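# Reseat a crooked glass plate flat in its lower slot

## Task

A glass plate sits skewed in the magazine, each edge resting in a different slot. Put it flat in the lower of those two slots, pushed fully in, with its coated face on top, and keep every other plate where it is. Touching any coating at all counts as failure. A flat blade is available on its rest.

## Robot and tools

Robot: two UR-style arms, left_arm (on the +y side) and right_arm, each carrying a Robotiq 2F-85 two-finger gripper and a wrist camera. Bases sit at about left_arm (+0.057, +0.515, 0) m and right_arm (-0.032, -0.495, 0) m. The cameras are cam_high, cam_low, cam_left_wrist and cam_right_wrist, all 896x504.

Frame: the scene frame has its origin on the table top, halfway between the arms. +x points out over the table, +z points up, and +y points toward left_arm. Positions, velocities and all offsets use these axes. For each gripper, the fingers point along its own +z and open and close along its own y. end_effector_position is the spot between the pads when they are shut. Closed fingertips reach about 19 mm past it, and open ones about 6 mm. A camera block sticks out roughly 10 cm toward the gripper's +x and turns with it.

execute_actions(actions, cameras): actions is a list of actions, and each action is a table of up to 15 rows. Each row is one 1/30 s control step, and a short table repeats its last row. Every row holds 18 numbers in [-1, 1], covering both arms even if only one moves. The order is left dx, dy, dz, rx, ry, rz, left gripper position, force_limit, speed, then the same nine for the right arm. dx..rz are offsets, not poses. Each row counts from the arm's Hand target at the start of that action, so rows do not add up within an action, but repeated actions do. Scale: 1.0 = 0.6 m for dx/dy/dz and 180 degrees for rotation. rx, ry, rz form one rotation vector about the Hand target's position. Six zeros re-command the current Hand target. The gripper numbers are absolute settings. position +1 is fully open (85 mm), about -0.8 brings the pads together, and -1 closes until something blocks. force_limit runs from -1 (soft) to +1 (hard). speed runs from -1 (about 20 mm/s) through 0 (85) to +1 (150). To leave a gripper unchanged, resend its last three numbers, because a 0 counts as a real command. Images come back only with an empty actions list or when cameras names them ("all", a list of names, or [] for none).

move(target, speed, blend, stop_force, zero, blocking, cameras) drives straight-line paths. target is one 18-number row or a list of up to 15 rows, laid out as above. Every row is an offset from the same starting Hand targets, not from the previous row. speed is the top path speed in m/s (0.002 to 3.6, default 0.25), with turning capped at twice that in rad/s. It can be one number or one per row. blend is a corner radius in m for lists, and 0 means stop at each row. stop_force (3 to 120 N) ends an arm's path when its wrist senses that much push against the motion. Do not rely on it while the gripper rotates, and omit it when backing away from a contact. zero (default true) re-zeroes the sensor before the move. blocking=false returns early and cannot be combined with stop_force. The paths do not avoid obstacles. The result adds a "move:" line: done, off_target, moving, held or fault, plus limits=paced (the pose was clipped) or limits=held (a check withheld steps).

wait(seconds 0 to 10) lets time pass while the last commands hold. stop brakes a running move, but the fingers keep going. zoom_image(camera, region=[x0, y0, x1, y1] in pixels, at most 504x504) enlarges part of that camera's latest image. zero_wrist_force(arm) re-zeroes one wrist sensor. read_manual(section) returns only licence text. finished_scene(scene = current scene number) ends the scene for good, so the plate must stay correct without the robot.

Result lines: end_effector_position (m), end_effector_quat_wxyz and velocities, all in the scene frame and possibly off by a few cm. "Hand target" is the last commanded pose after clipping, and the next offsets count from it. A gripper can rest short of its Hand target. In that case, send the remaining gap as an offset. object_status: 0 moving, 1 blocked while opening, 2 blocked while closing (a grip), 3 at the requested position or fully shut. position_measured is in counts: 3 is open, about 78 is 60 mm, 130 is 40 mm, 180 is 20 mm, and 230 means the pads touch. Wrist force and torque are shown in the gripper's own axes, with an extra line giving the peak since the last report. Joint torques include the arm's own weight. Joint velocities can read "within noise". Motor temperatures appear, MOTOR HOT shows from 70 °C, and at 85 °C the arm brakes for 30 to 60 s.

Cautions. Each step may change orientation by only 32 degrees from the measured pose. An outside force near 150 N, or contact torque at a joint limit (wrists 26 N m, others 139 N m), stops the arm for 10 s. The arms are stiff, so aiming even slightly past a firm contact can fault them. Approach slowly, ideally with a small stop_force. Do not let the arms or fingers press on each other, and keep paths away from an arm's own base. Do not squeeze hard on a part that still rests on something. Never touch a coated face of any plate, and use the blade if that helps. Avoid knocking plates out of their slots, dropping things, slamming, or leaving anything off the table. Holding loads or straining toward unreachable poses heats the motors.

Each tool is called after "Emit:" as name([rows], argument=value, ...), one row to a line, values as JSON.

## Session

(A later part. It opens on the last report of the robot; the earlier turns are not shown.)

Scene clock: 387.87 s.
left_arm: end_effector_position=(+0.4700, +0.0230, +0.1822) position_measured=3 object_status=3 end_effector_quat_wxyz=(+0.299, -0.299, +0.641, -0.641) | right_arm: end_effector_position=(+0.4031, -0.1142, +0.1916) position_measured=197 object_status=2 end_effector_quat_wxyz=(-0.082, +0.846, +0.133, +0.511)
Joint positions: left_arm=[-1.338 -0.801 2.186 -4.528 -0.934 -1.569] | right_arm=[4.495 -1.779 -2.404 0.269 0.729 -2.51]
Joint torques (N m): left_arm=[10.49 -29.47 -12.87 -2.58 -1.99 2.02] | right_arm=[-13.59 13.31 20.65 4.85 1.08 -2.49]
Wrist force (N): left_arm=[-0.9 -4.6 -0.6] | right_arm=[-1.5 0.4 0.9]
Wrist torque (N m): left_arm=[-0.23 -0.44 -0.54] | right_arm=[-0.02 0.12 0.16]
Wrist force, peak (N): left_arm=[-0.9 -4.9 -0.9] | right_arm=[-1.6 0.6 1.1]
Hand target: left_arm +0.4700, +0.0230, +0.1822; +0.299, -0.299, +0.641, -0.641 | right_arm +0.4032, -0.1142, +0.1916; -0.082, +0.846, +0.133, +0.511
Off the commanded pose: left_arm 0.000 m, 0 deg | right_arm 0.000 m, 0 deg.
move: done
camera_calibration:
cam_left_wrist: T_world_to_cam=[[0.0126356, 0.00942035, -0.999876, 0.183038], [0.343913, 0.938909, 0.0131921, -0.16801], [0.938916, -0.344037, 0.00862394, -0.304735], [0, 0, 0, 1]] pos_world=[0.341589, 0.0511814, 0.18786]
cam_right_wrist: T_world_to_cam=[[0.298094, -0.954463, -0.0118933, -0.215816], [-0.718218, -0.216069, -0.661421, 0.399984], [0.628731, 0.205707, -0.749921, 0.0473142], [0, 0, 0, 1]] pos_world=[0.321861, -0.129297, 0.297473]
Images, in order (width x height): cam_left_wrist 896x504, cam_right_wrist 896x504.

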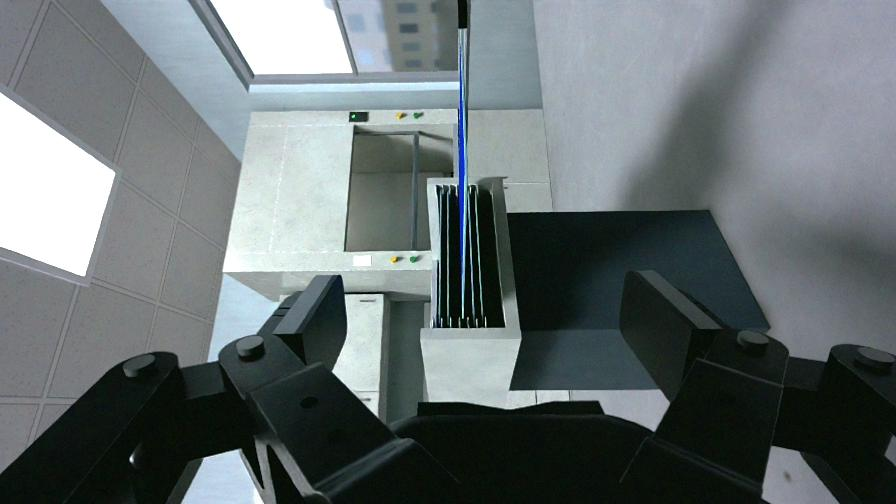

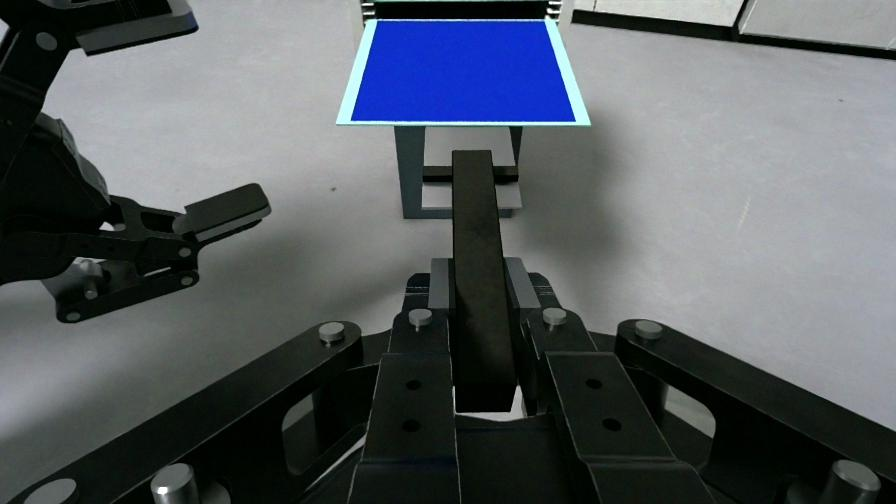

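Emit:
move(target=[0,0,0,0,0,0,1,1,1, 0.0636,0.01993,0.0002,0,0,0,-0.98,0.2,-1], speed=0.04, stop_force=5, cameras=["cam_left_wrist","cam_right_wrist"])

Emit:
zoom_image(camera="cam_left_wrist", region=[440, 290, 490, 340])

Emit:
zoom_image(camera="cam_left_wrist", region=[440, 160, 490, 210])

Emit:
zoom_image(camera="cam_right_wrist", region=[330, 0, 600, 140])

Scene clock: 396.10 s.
left_arm: end_effector_position=(+0.4700, +0.0230, +0.1822) position_measured=3 object_status=3 end_effector_quat_wxyz=(+0.299, -0.299, +0.641, -0.641) | right_arm: end_effector_position=(+0.4414, -0.1022, +0.1917) position_measured=197 object_status=2 end_effector_quat_wxyz=(-0.082, +0.846, +0.133, +0.511)
Joint positions: left_arm=[-1.338 -0.801 2.186 -4.528 -0.934 -1.569] | right_arm=[4.406 -1.858 -2.305 0.312 0.795 -2.597]
Joint torques (N m): left_arm=[9.71 -30.46 -13.48 -2.59 -2.12 1.96] | right_arm=[-13.72 16.38 22.04 4.66 1.3 -2.52]
Wrist force (N): left_arm=[-0.8 -4.4 -0.8] | right_arm=[-1.8 0.4 1.0]
Wrist torque (N m): left_arm=[-0.21 -0.45 -0.55] | right_arm=[-0.03 0.16 0.15]
Wrist force, peak (N): left_arm=[-1.0 -5.0 -0.8] | right_arm=[-1.8 0.4 1.0]
Hand target: left_arm +0.4700, +0.0230, +0.1822; +0.299, -0.299, +0.641, -0.641 | right_arm +0.4414, -0.1022, +0.1917; -0.082, +0.846, +0.133, +0.511
Off the commanded pose: left_arm 0.000 m, 0 deg | right_arm 0.000 m, 0 deg.
move: done
camera_calibration:
cam_left_wrist: T_world_to_cam=[[0.0126356, 0.00942035, -0.999876, 0.183038], [0.343913, 0.938909, 0.0131921, -0.16801], [0.938916, -0.344037, 0.00862394, -0.304735], [0, 0, 0, 1]] pos_world=[0.341589, 0.0511814, 0.18786]
cam_right_wrist: T_world_to_cam=[[0.298154, -0.954443, -0.0119642, -0.215777], [-0.718204, -0.216065, -0.661437, 0.430151], [0.628718, 0.205803, -0.749906, 0.0208517], [0, 0, 0, 1]] pos_world=[0.360161, -0.117298, 0.297573]
Images, in order (width x height): cam_left_wrist 896x504, cam_right_wrist 896x504.

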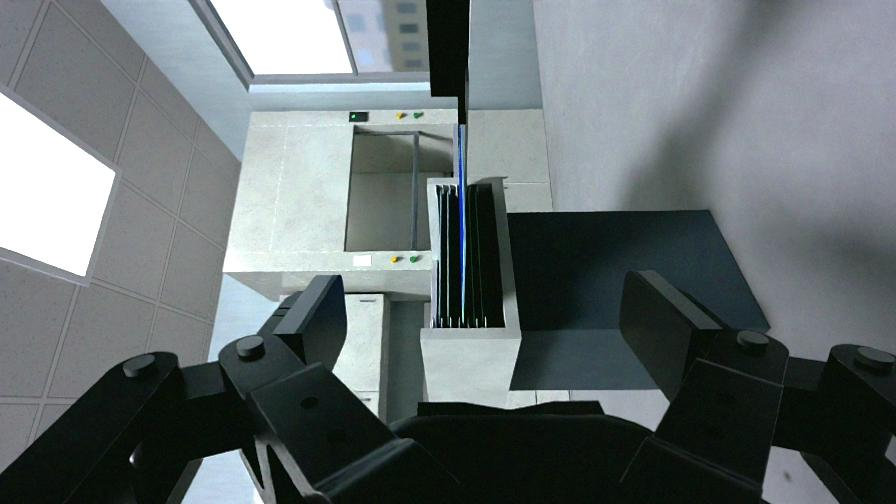

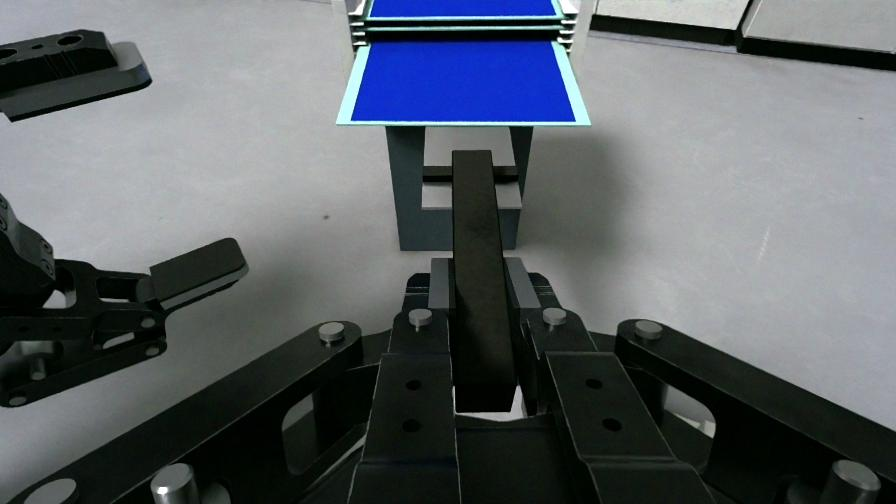

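Scaled by 10.080 from the camera's 896x504 image, which has a finer 1280x720 frame.

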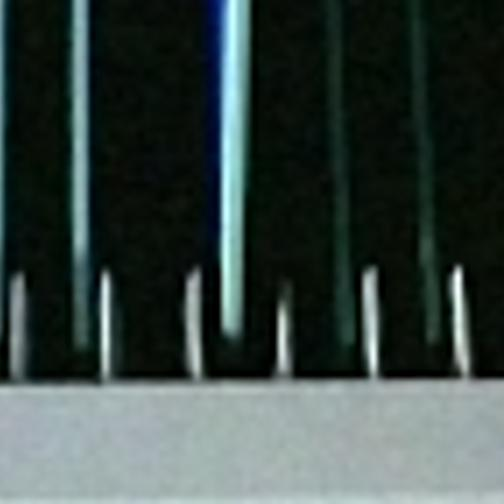

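Scaled by 10.080 from the camera's 896x504 image, which has a finer 1280x720 frame.

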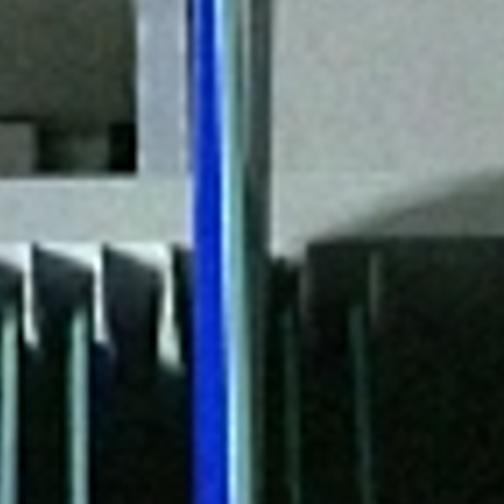

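Scaled by 1.867 from the camera's 896x504 image, which has a finer 1280x720 frame.

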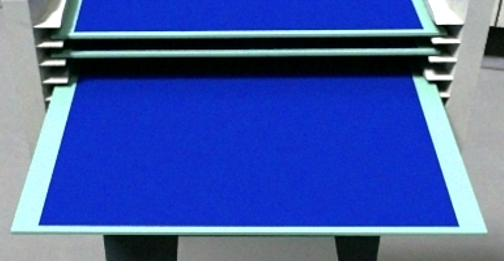

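Emit:
move([
  [0,0,0,0,0,0,1,1,1, 0,0,-0.0005,0.00106,0.00033,0,-0.98,0.2,-1],
  [0,0,0,0,0,0,1,1,1, 0.1247,0.03907,-0.0005,0.00106,0.00033,0,-0.98,0.2,-1],
], speed=0.04, stop_force=5, cameras=["cam_left_wrist","cam_right_wrist"])

Emit:
zoom_image(camera="cam_left_wrist", region=[440, 290, 490, 340])

Emit:
zoom_image(camera="cam_left_wrist", region=[425, 160, 505, 300])

Emit:
zoom_image(camera="cam_right_wrist", region=[310, 60, 630, 200])

Scene clock: 401.40 s.
left_arm: end_effector_position=(+0.4700, +0.0230, +0.1822) position_measured=3 object_status=3 end_effector_quat_wxyz=(+0.299, -0.299, +0.641, -0.641) | right_arm: end_effector_position=(+0.5162, -0.0788, +0.1914) position_measured=197 object_status=2 end_effector_quat_wxyz=(-0.083, +0.846, +0.132, +0.510)
Joint positions: left_arm=[-1.338 -0.801 2.186 -4.528 -0.934 -1.569] | right_arm=[4.267 -1.993 -2.102 0.321 0.906 -2.71]
Joint torques (N m): left_arm=[9.79 -30.52 -13.55 -2.47 -2.07 1.92] | right_arm=[-14.48 23.93 23.2 2.3 1.56 -2.49]
Wrist force (N): left_arm=[-0.5 -4.8 -0.4] | right_arm=[-1.6 0.2 0.7]
Wrist torque (N m): left_arm=[-0.25 -0.51 -0.54] | right_arm=[-0.04 0.14 0.15]
Wrist force, peak (N): left_arm=[-1.1 -5.0 -0.8] | right_arm=[-1.7 0.6 1.1]
Hand target: left_arm +0.4700, +0.0230, +0.1822; +0.299, -0.299, +0.641, -0.641 | right_arm +0.5162, -0.0788, +0.1914; -0.083, +0.846, +0.132, +0.510
Off the commanded pose: left_arm 0.000 m, 0 deg | right_arm 0.000 m, 0 deg.
move: done
camera_calibration:
cam_left_wrist: T_world_to_cam=[[0.0126356, 0.00942035, -0.999876, 0.183038], [0.343913, 0.938909, 0.0131921, -0.16801], [0.938916, -0.344037, 0.00862394, -0.304735], [0, 0, 0, 1]] pos_world=[0.341589, 0.0511814, 0.18786]
cam_right_wrist: T_world_to_cam=[[0.298124, -0.954404, -0.0153456, -0.215037], [-0.718868, -0.213916, -0.661414, 0.489227], [0.627973, 0.208215, -0.749864, -0.0306733], [0, 0, 0, 1]] pos_world=[0.43506, -0.0941917, 0.297281]
Images, in order (width x height): cam_left_wrist 896x504, cam_right_wrist 896x504.

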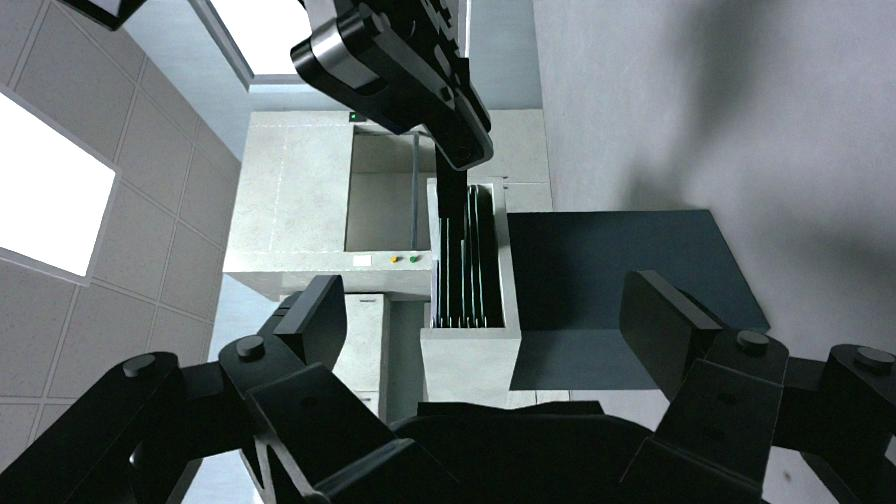

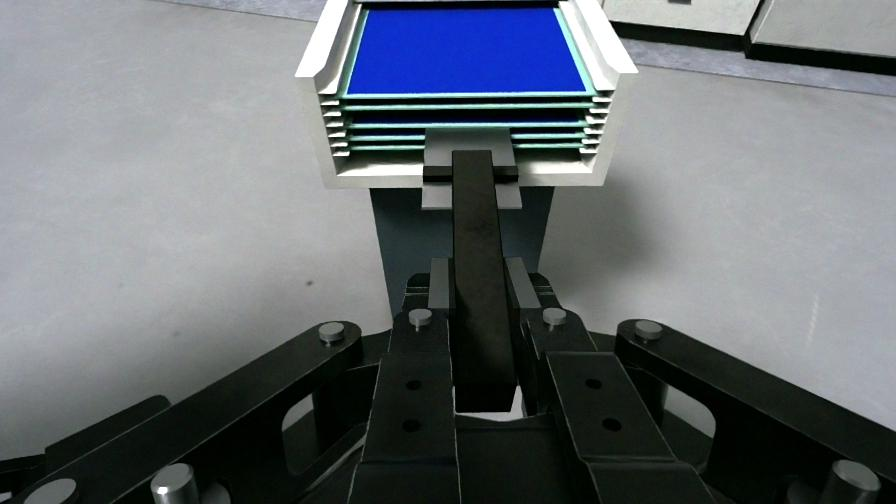

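Scaled by 10.080 from the camera's 896x504 image, which has a finer 1280x720 frame.

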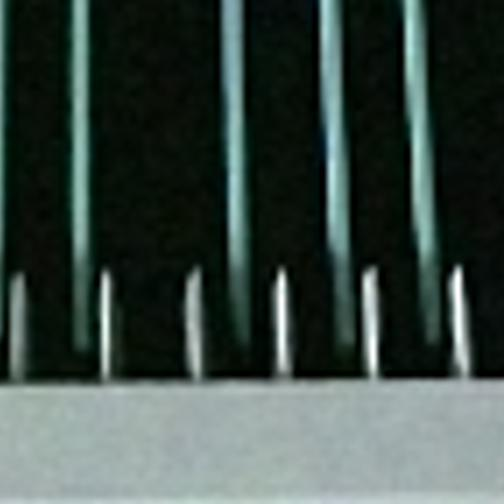

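Scaled by 3.600 from the camera's 896x504 image, which has a finer 1280x720 frame.

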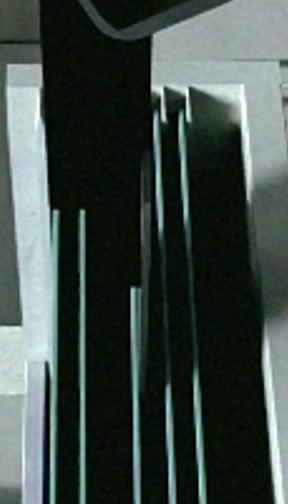

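Scaled by 1.575 from the camera's 896x504 image, which has a finer 1280x720 frame.

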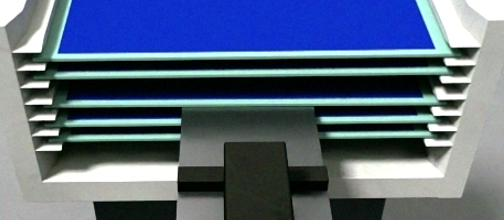

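Emit:
zoom_image(camera="cam_right_wrist", region=[310, 80, 390, 160])

Emit:
zoom_image(camera="cam_right_wrist", region=[545, 80, 625, 160])

Emit:
zoom_image(camera="cam_left_wrist", region=[445, 190, 485, 290])

Scaled by 6.300 from the camera's 896x504 image, which has a finer 1280x720 frame.

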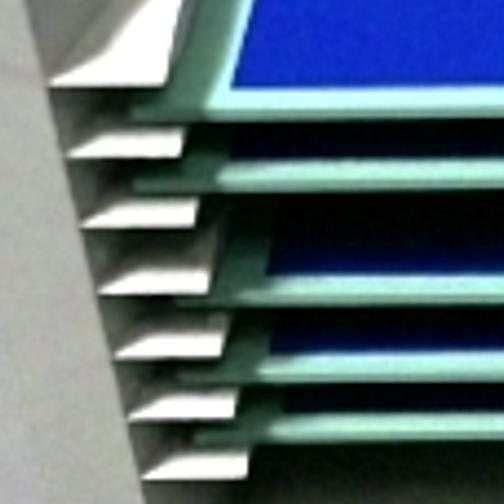

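Scaled by 6.300 from the camera's 896x504 image, which has a finer 1280x720 frame.

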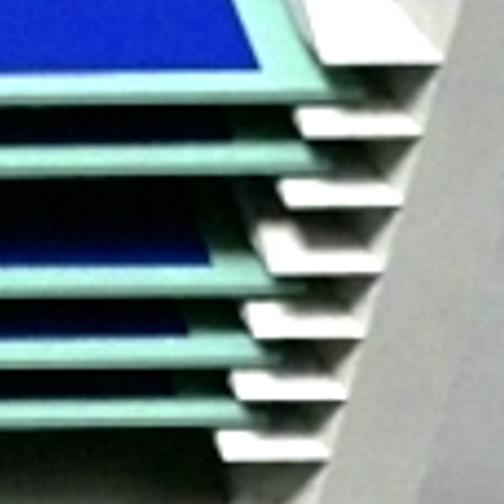

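Scaled by 5.040 from the camera's 896x504 image, which has a finer 1280x720 frame.

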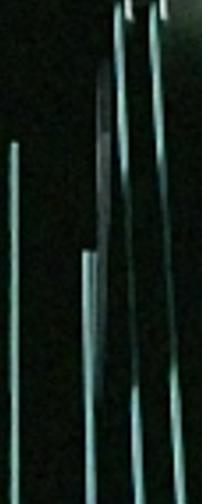

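Emit:
move(target=[0,0,0,0,0,0,1,1,1, 0,0,-0.0035,0,0,0,-0.98,0.2,-1], speed=0.01, cameras=["cam_left_wrist","cam_right_wrist"])

Emit:
zoom_image(camera="cam_left_wrist", region=[440, 290, 490, 340])

Emit:
zoom_image(camera="cam_left_wrist", region=[445, 190, 485, 290])

Emit:
zoom_image(camera="cam_right_wrist", region=[310, 80, 390, 160])

Emit:
zoom_image(camera="cam_right_wrist", region=[545, 80, 625, 160])

Scene clock: 407.57 s.
left_arm: end_effector_position=(+0.4700, +0.0230, +0.1822) position_measured=3 object_status=3 end_effector_quat_wxyz=(+0.299, -0.299, +0.641, -0.641) | right_arm: end_effector_position=(+0.5162, -0.0787, +0.1895) position_measured=197 object_status=2 end_effector_quat_wxyz=(-0.083, +0.846, +0.132, +0.510)
Joint positions: left_arm=[-1.338 -0.801 2.186 -4.528 -0.934 -1.569] | right_arm=[4.267 -1.997 -2.103 0.326 0.906 -2.71]
Joint torques (N m): left_arm=[9.62 -30.59 -13.31 -2.41 -1.83 1.88] | right_arm=[-12.94 23.56 8.53 4.9 1.44 -2.07]
Wrist force (N): left_arm=[-0.9 -4.8 -0.5] | right_arm=[-0.9 0.4 0.7]
Wrist torque (N m): left_arm=[-0.25 -0.45 -0.54] | right_arm=[-0.03 0.11 0.15]
Wrist force, peak (N): left_arm=[-0.8 -5.0 -0.3] | right_arm=[-1.8 0.6 0.9]
Hand target: left_arm +0.4700, +0.0230, +0.1822; +0.299, -0.299, +0.641, -0.641 | right_arm +0.5162, -0.0788, +0.1893; -0.083, +0.846, +0.132, +0.510
Off the commanded pose: left_arm 0.000 m, 0 deg | right_arm 0.000 m, 0 deg.
move: done
camera_calibration:
cam_left_wrist: T_world_to_cam=[[0.0126356, 0.00942035, -0.999876, 0.183038], [0.343913, 0.938909, 0.0131921, -0.16801], [0.938916, -0.344037, 0.00862394, -0.304735], [0, 0, 0, 1]] pos_world=[0.341589, 0.0511814, 0.18786]
cam_right_wrist: T_world_to_cam=[[0.298102, -0.95441, -0.015366, -0.215051], [-0.718877, -0.213887, -0.661413, 0.487977], [0.627973, 0.208215, -0.749864, -0.032098], [0, 0, 0, 1]] pos_world=[0.435059, -0.0941915, 0.295381]
Images, in order (width x height): cam_left_wrist 896x504, cam_right_wrist 896x504.

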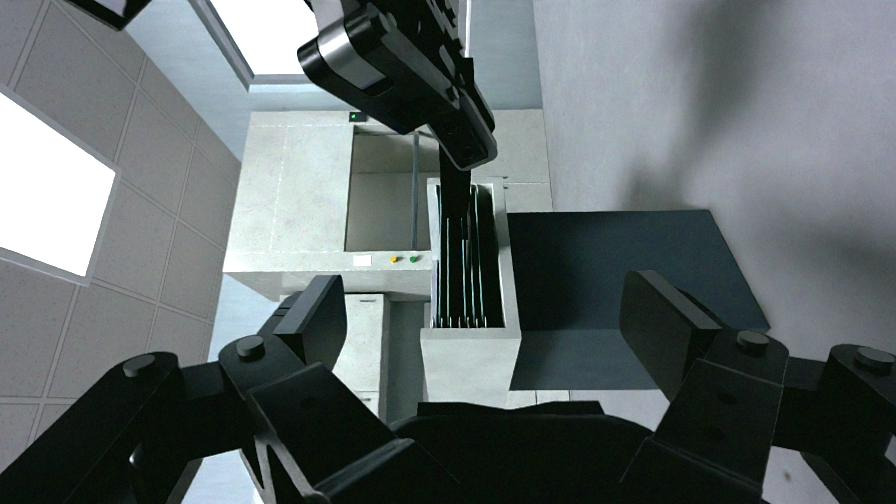

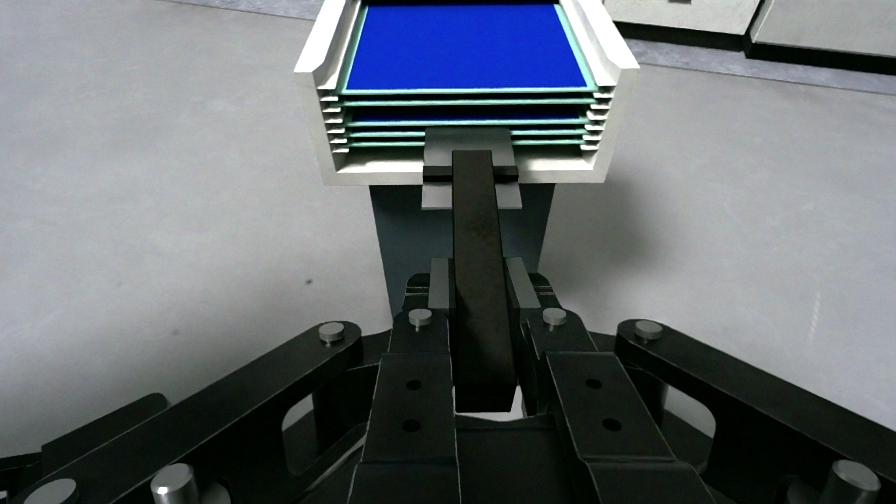

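Scaled by 10.080 from the camera's 896x504 image, which has a finer 1280x720 frame.

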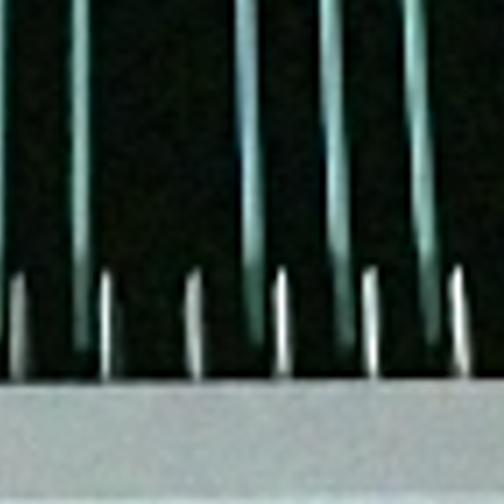

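Scaled by 5.040 from the camera's 896x504 image, which has a finer 1280x720 frame.

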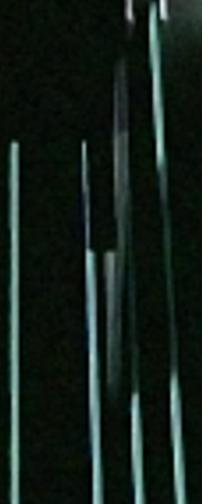

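Scaled by 6.300 from the camera's 896x504 image, which has a finer 1280x720 frame.

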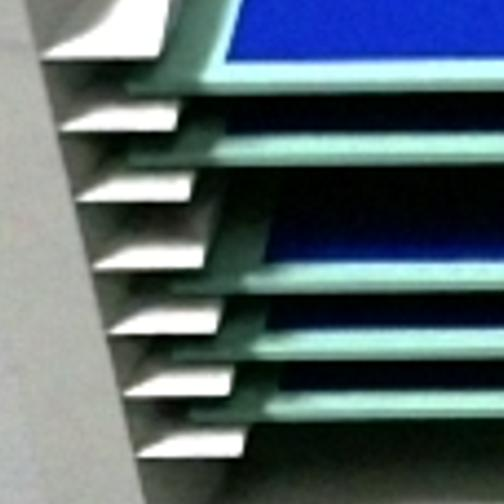

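Scaled by 6.300 from the camera's 896x504 image, which has a finer 1280x720 frame.

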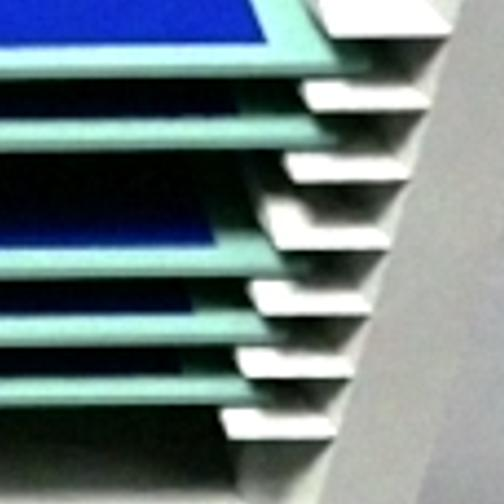

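Emit:
zoom_image(camera="cam_left_wrist", region=[455, 235, 485, 275])

Emit:
zoom_image(camera="cam_right_wrist", region=[410, 110, 530, 160])

Scaled by 12.600 from the camera's 896x504 image, which has a finer 1280x720 frame.

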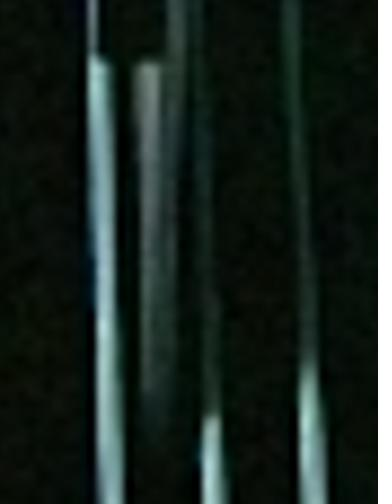

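Scaled by 4.200 from the camera's 896x504 image, which has a finer 1280x720 frame.

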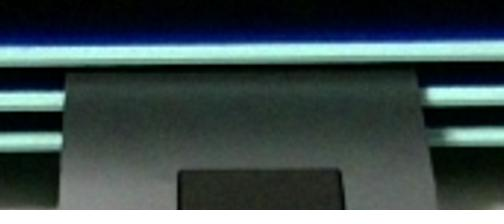

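Emit:
move(target=[0,0,0,0,0,0,1,1,1, -0.2067,-0.06478,0,0,0,0,-0.98,0.2,-1], speed=0.08, cameras=["cam_left_wrist","cam_right_wrist"])

Emit:
zoom_image(camera="cam_left_wrist", region=[425, 170, 525, 340])

Emit:
zoom_image(camera="cam_left_wrist", region=[440, 290, 490, 340])

Emit:
zoom_image(camera="cam_left_wrist", region=[440, 170, 490, 220])

Scene clock: 413.70 s.
left_arm: end_effector_position=(+0.4700, +0.0230, +0.1822) position_measured=3 object_status=3 end_effector_quat_wxyz=(+0.299, -0.299, +0.641, -0.641) | right_arm: end_effector_position=(+0.3923, -0.1176, +0.1893) position_measured=197 object_status=2 end_effector_quat_wxyz=(-0.083, +0.846, +0.132, +0.510) end_effector_velocity=(-0.001, +0.000, +0.000) end_effector_angular_velocity=(-0.001, +0.000, -0.001)
Joint positions: left_arm=[-1.338 -0.801 2.186 -4.528 -0.934 -1.569] | right_arm=[4.522 -1.762 -2.433 0.261 0.711 -2.479]
Joint velocities: left_arm=[within noise] | right_arm=[0.002 0.003 0 -0.006 -0.002 0.003]
Joint torques (N m): left_arm=[9.64 -31.1 -13.42 -2.52 -1.97 1.97] | right_arm=[12.88 39.54 7.27 2.02 -3.32 2.86]
Wrist force (N): left_arm=[-0.9 -4.6 -0.6] | right_arm=[-0.9 0.4 0.7]
Wrist torque (N m): left_arm=[-0.24 -0.45 -0.55] | right_arm=[-0.02 0.10 0.06]
Wrist force, peak (N): left_arm=[-1.2 -4.9 -0.6] | right_arm=[-1.2 0.8 1.7]
Hand target: left_arm +0.4700, +0.0230, +0.1822; +0.299, -0.299, +0.641, -0.641 | right_arm +0.3922, -0.1176, +0.1893; -0.083, +0.846, +0.132, +0.510
Off the commanded pose: left_arm 0.000 m, 0 deg | right_arm 0.000 m, 0 deg.
move: done
camera_calibration:
cam_left_wrist: T_world_to_cam=[[0.0126356, 0.00942035, -0.999876, 0.183038], [0.343913, 0.938909, 0.0131921, -0.16801], [0.938916, -0.344037, 0.00862394, -0.304735], [0, 0, 0, 1]] pos_world=[0.341589, 0.0511814, 0.18786]
cam_right_wrist: T_world_to_cam=[[0.298186, -0.954383, -0.0154177, -0.215158], [-0.718813, -0.213898, -0.66148, 0.390475], [0.628008, 0.208326, -0.749804, 0.0536226], [0, 0, 0, 1]] pos_world=[0.31116, -0.132992, 0.29518]
Images, in order (width x height): cam_left_wrist 896x504, cam_right_wrist 896x504.

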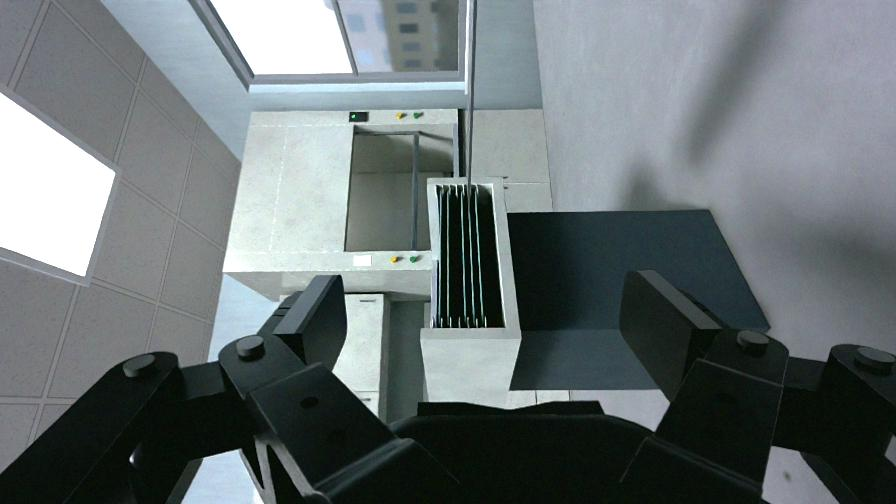

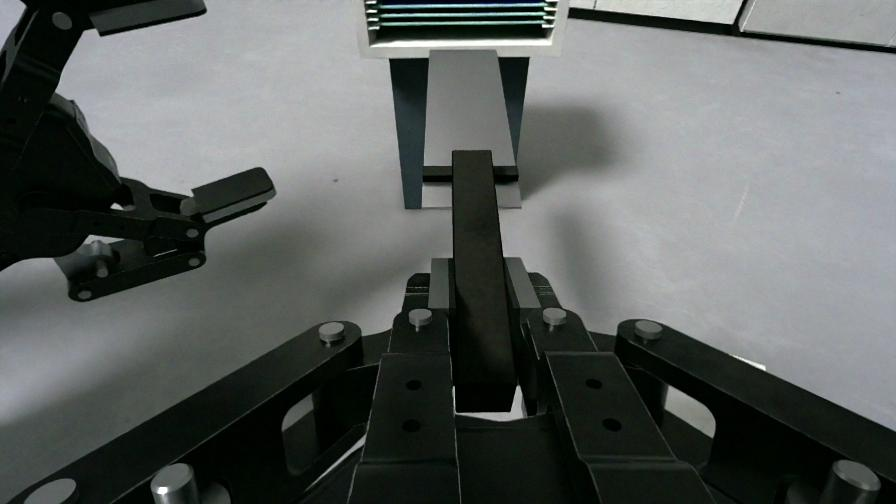

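Scaled by 2.965 from the camera's 896x504 image, which has a finer 1280x720 frame.

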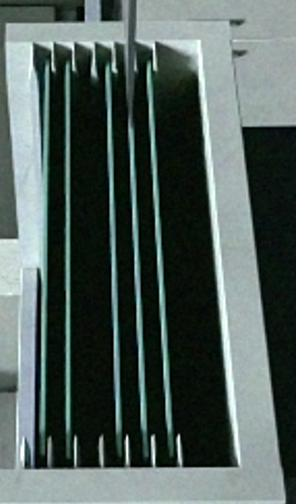

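Scaled by 10.080 from the camera's 896x504 image, which has a finer 1280x720 frame.

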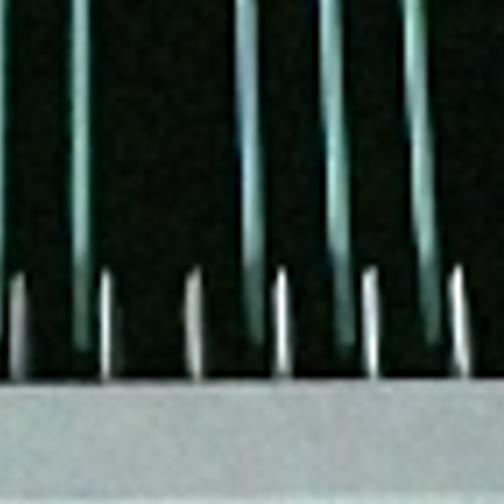

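Scaled by 10.080 from the camera's 896x504 image, which has a finer 1280x720 frame.

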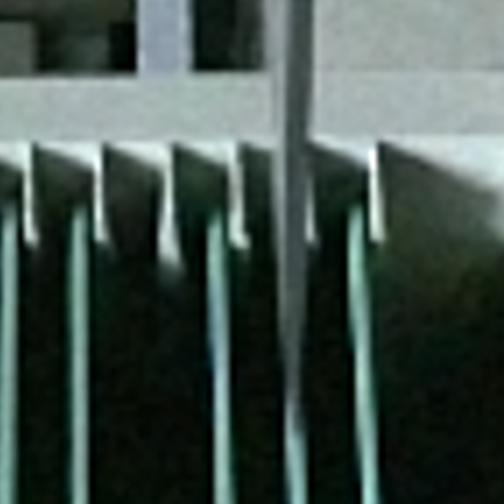

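Emit:
zoom_image(camera="cam_right_wrist", region=[350, 0, 470, 60])

Emit:
zoom_image(camera="cam_right_wrist", region=[460, 0, 580, 60])

Scaled by 4.200 from the camera's 896x504 image, which has a finer 1280x720 frame.

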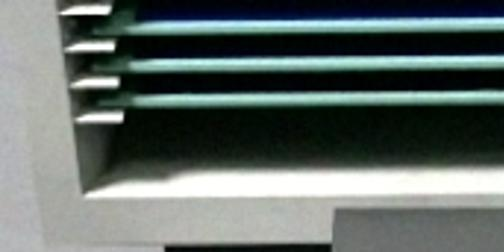

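Scaled by 4.200 from the camera's 896x504 image, which has a finer 1280x720 frame.

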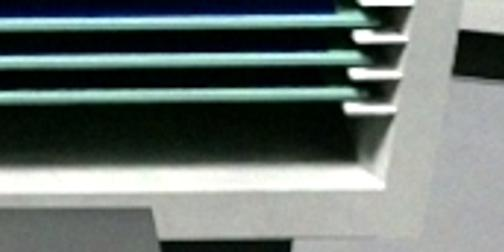

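Emit:
move(target=[0,0,0,0,0,0,1,1,1, -0.0487,-0.1868,-0.0955,-0.00167,0.0007,-0.1359,-0.98,0.2,-1], speed=0.15, cameras=["cam_left_wrist","cam_right_wrist","cam_high"])

Scene clock: 423.10 s.
left_arm: end_effector_position=(+0.4700, +0.0230, +0.1822) position_measured=3 object_status=3 end_effector_quat_wxyz=(+0.299, -0.299, +0.641, -0.641) | right_arm: end_effector_position=(+0.3630, -0.2297, +0.1320) position_measured=197 object_status=2 end_effector_quat_wxyz=(+0.029, +0.855, -0.049, +0.515)
Joint positions: left_arm=[-1.338 -0.801 2.186 -4.528 -0.934 -1.569] | right_arm=[4.631 -1.589 -2.584 -0.528 0.486 -1.583]
Joint torques (N m): left_arm=[9.44 -29.77 -13.41 -2.34 -1.91 1.86] | right_arm=[11.35 30.67 21.8 1.62 0.28 2.4]
Wrist force (N): left_arm=[-1.0 -4.6 -0.8] | right_arm=[-1.2 0.6 0.7]
Wrist torque (N m): left_arm=[-0.22 -0.45 -0.55] | right_arm=[0.02 0.16 0.07]
Wrist force, peak (N): left_arm=[-1.0 -5.0 -0.7] | right_arm=[-1.6 1.2 0.7]
Hand target: left_arm +0.4700, +0.0230, +0.1822; +0.299, -0.299, +0.641, -0.641 | right_arm +0.3630, -0.2297, +0.1320; +0.029, +0.855, -0.049, +0.515
Off the commanded pose: left_arm 0.000 m, 0 deg | right_arm 0.000 m, 0 deg.
move: done
camera_calibration:
cam_left_wrist: T_world_to_cam=[[0.0126356, 0.00942035, -0.999876, 0.183038], [0.343913, 0.938909, 0.0131921, -0.16801], [0.938916, -0.344037, 0.00862394, -0.304735], [0, 0, 0, 1]] pos_world=[0.341589, 0.0511814, 0.18786]
cam_right_wrist: T_world_to_cam=[[-0.123599, -0.992277, -0.0104917, -0.170636], [-0.745066, 0.0997793, -0.659485, 0.388846], [0.655438, -0.0736948, -0.751645, -0.0220281], [0, 0, 0, 1]] pos_world=[0.283063, -0.20974, 0.23809]
Images, in order (width x height): cam_high 896x504, cam_left_wrist 896x504, cam_right_wrist 896x504.

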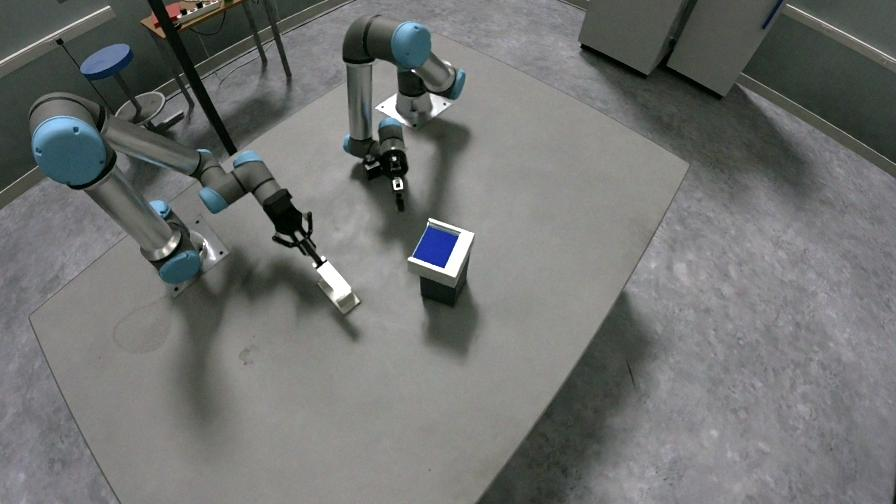

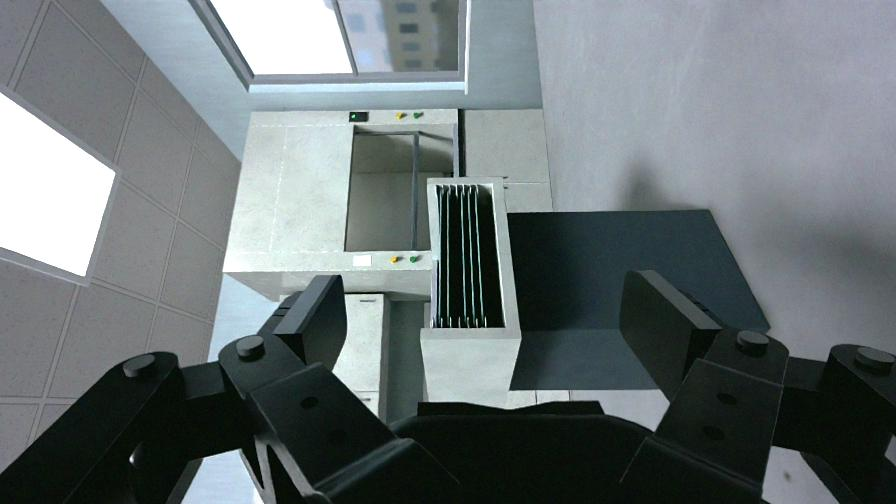

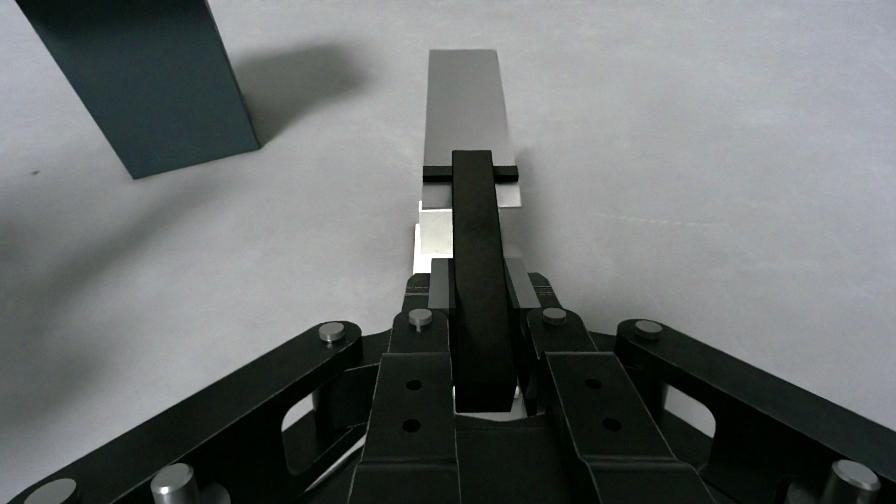

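Emit:
move(target=[0,0,0,0,0,0,1,1,1, 0,0,-0.1167,0,0,0,-0.98,0.2,-1], speed=0.12, stop_force=8, cameras=["cam_right_wrist","cam_high"])

Emit:
zoom_image(camera="cam_high", region=[240, 180, 440, 340])

Emit:
zoom_image(camera="cam_right_wrist", region=[380, 20, 560, 280])

Scene clock: 426.37 s.
left_arm: end_effector_position=(+0.4700, +0.0230, +0.1822) position_measured=3 object_status=3 end_effector_quat_wxyz=(+0.299, -0.299, +0.641, -0.641) | right_arm: end_effector_position=(+0.3630, -0.2297, +0.0620) position_measured=197 object_status=2 end_effector_quat_wxyz=(+0.029, +0.855, -0.049, +0.515)
Joint positions: left_arm=[-1.338 -0.801 2.186 -4.528 -0.934 -1.569] | right_arm=[4.631 -1.891 -2.628 -0.183 0.486 -1.582]
Joint torques (N m): left_arm=[9.86 -29.95 -13.22 -2.14 -1.94 1.62] | right_arm=[-14.03 10.6 0.75 4.3 -4.27 -2.63]
Wrist force (N): left_arm=[-1.2 -4.6 -0.4] | right_arm=[-1.2 0.5 0.7]
Wrist torque (N m): left_arm=[-0.22 -0.40 -0.54] | right_arm=[-0.02 0.16 0.16]
Wrist force, peak (N): left_arm=[-0.7 -5.0 -0.5] | right_arm=[-2.2 0.8 0.7]
Hand target: left_arm +0.4700, +0.0230, +0.1822; +0.299, -0.299, +0.641, -0.641 | right_arm +0.3630, -0.2297, +0.0620; +0.029, +0.855, -0.049, +0.515
Off the commanded pose: left_arm 0.000 m, 0 deg | right_arm 0.000 m, 0 deg.
move: done
camera_calibration:
cam_right_wrist: T_world_to_cam=[[-0.123886, -0.992241, -0.0104678, -0.171184], [-0.745077, 0.0999833, -0.659442, 0.342711], [0.655372, -0.0738964, -0.751683, -0.0746531], [0, 0, 0, 1]] pos_world=[0.283064, -0.209638, 0.168091]
Images, in order (width x height): cam_high 896x504, cam_right_wrist 896x504.

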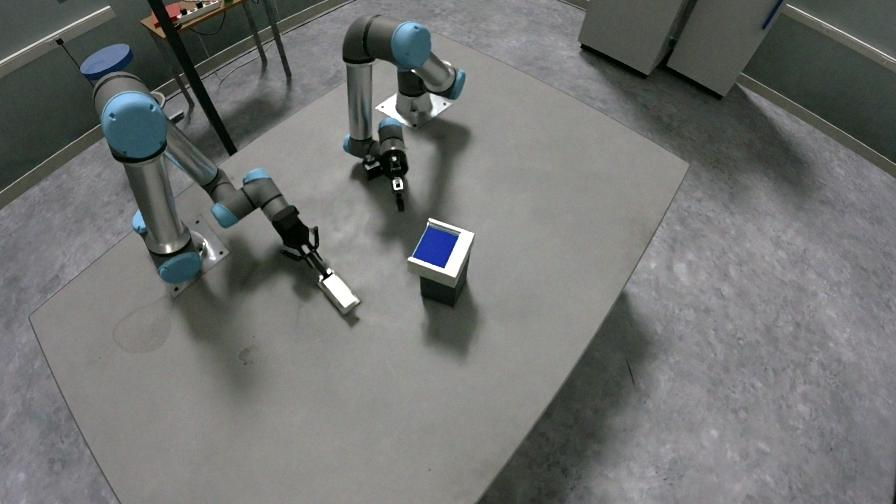

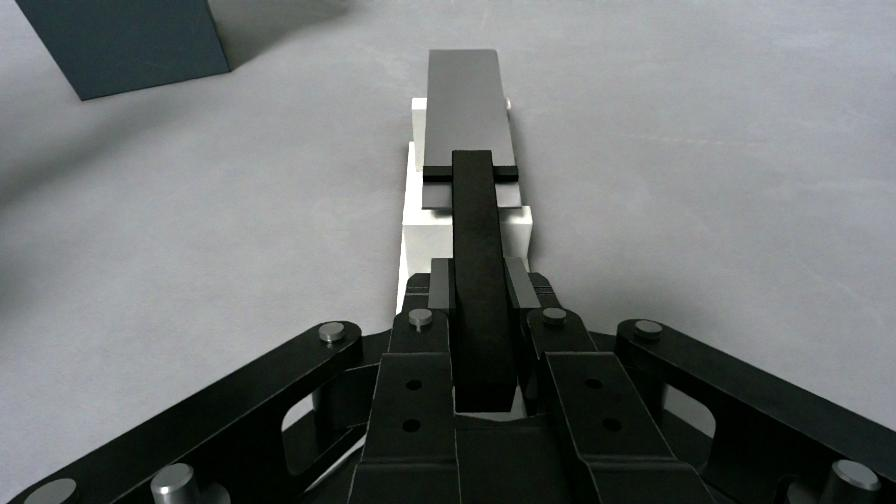

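Scaled by 2.520 from the camera's 896x504 image, which has a finer 1280x720 frame.

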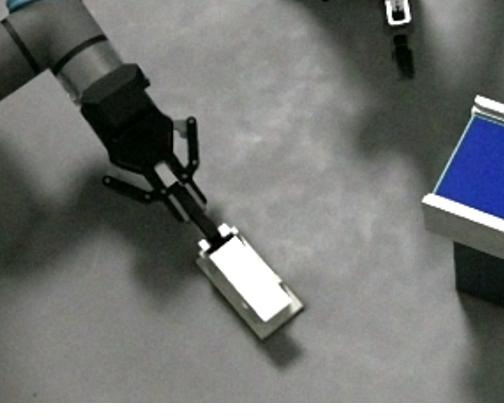

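Scaled by 1.938 from the camera's 896x504 image, which has a finer 1280x720 frame.

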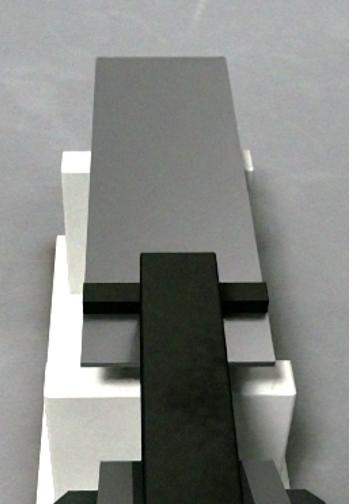

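Emit:
move(target=[0,0,0,0,0,0,1,1,1, 0,0,-0.0187,0,0,0,-0.98,0.2,-1], speed=0.015, stop_force=3, cameras=["cam_right_wrist"])

Emit:
zoom_image(camera="cam_right_wrist", region=[380, 20, 560, 280])

Scene clock: 429.30 s.
left_arm: end_effector_position=(+0.4700, +0.0230, +0.1822) position_measured=3 object_status=3 end_effector_quat_wxyz=(+0.299, -0.299, +0.641, -0.641) | right_arm: end_effector_position=(+0.3629, -0.2298, +0.0520) position_measured=197 object_status=2 end_effector_quat_wxyz=(+0.029, +0.855, -0.049, +0.515)
Joint positions: left_arm=[-1.338 -0.801 2.186 -4.528 -0.934 -1.569] | right_arm=[4.631 -1.938 -2.629 -0.135 0.486 -1.581]
Joint torques (N m): left_arm=[9.78 -30.87 -13.04 -2.31 -1.96 1.53] | right_arm=[3.91 38.76 4.05 1.43 -0.73 -1.06]
Wrist force (N): left_arm=[-0.8 -4.4 -0.9] | right_arm=[1.0 0.5 -0.1]
Wrist torque (N m): left_arm=[-0.21 -0.48 -0.55] | right_arm=[0.00 0.17 0.13]
Wrist force, peak (N): left_arm=[-0.9 -4.9 -0.8] | right_arm=[8.1 0.6 -4.2]
Hand target: left_arm +0.4700, +0.0230, +0.1822; +0.299, -0.299, +0.641, -0.641 | right_arm +0.3629, -0.2298, +0.0520; +0.029, +0.855, -0.049, +0.515 (not the last commanded pose)
Off the commanded pose: left_arm 0.000 m, 0 deg | right_arm 0.001 m, 0 deg.
move: contact (right_arm)
camera_calibration:
cam_right_wrist: T_world_to_cam=[[-0.124296, -0.992192, -0.0103051, -0.171185], [-0.745026, 0.100182, -0.65947, 0.336148], [0.655353, -0.0742919, -0.751661, -0.082252], [0, 0, 0, 1]] pos_world=[0.283066, -0.209635, 0.15809]
Images, in order (width x height): cam_right_wrist 896x504.

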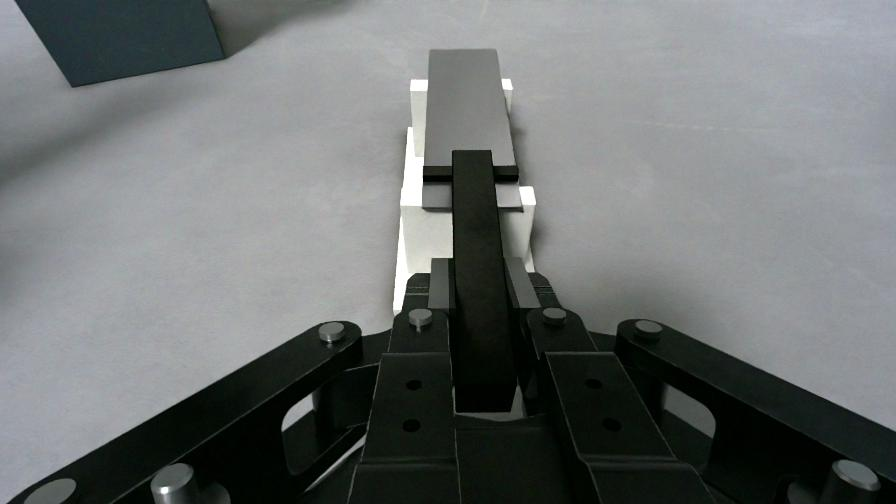

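Scaled by 1.938 from the camera's 896x504 image, which has a finer 1280x720 frame.

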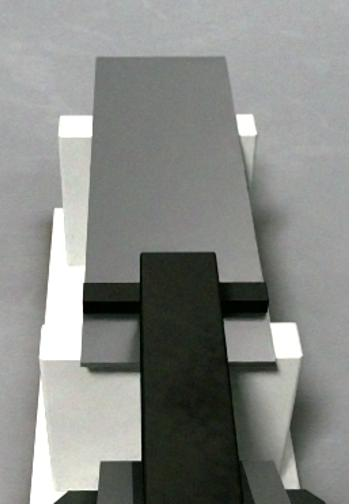

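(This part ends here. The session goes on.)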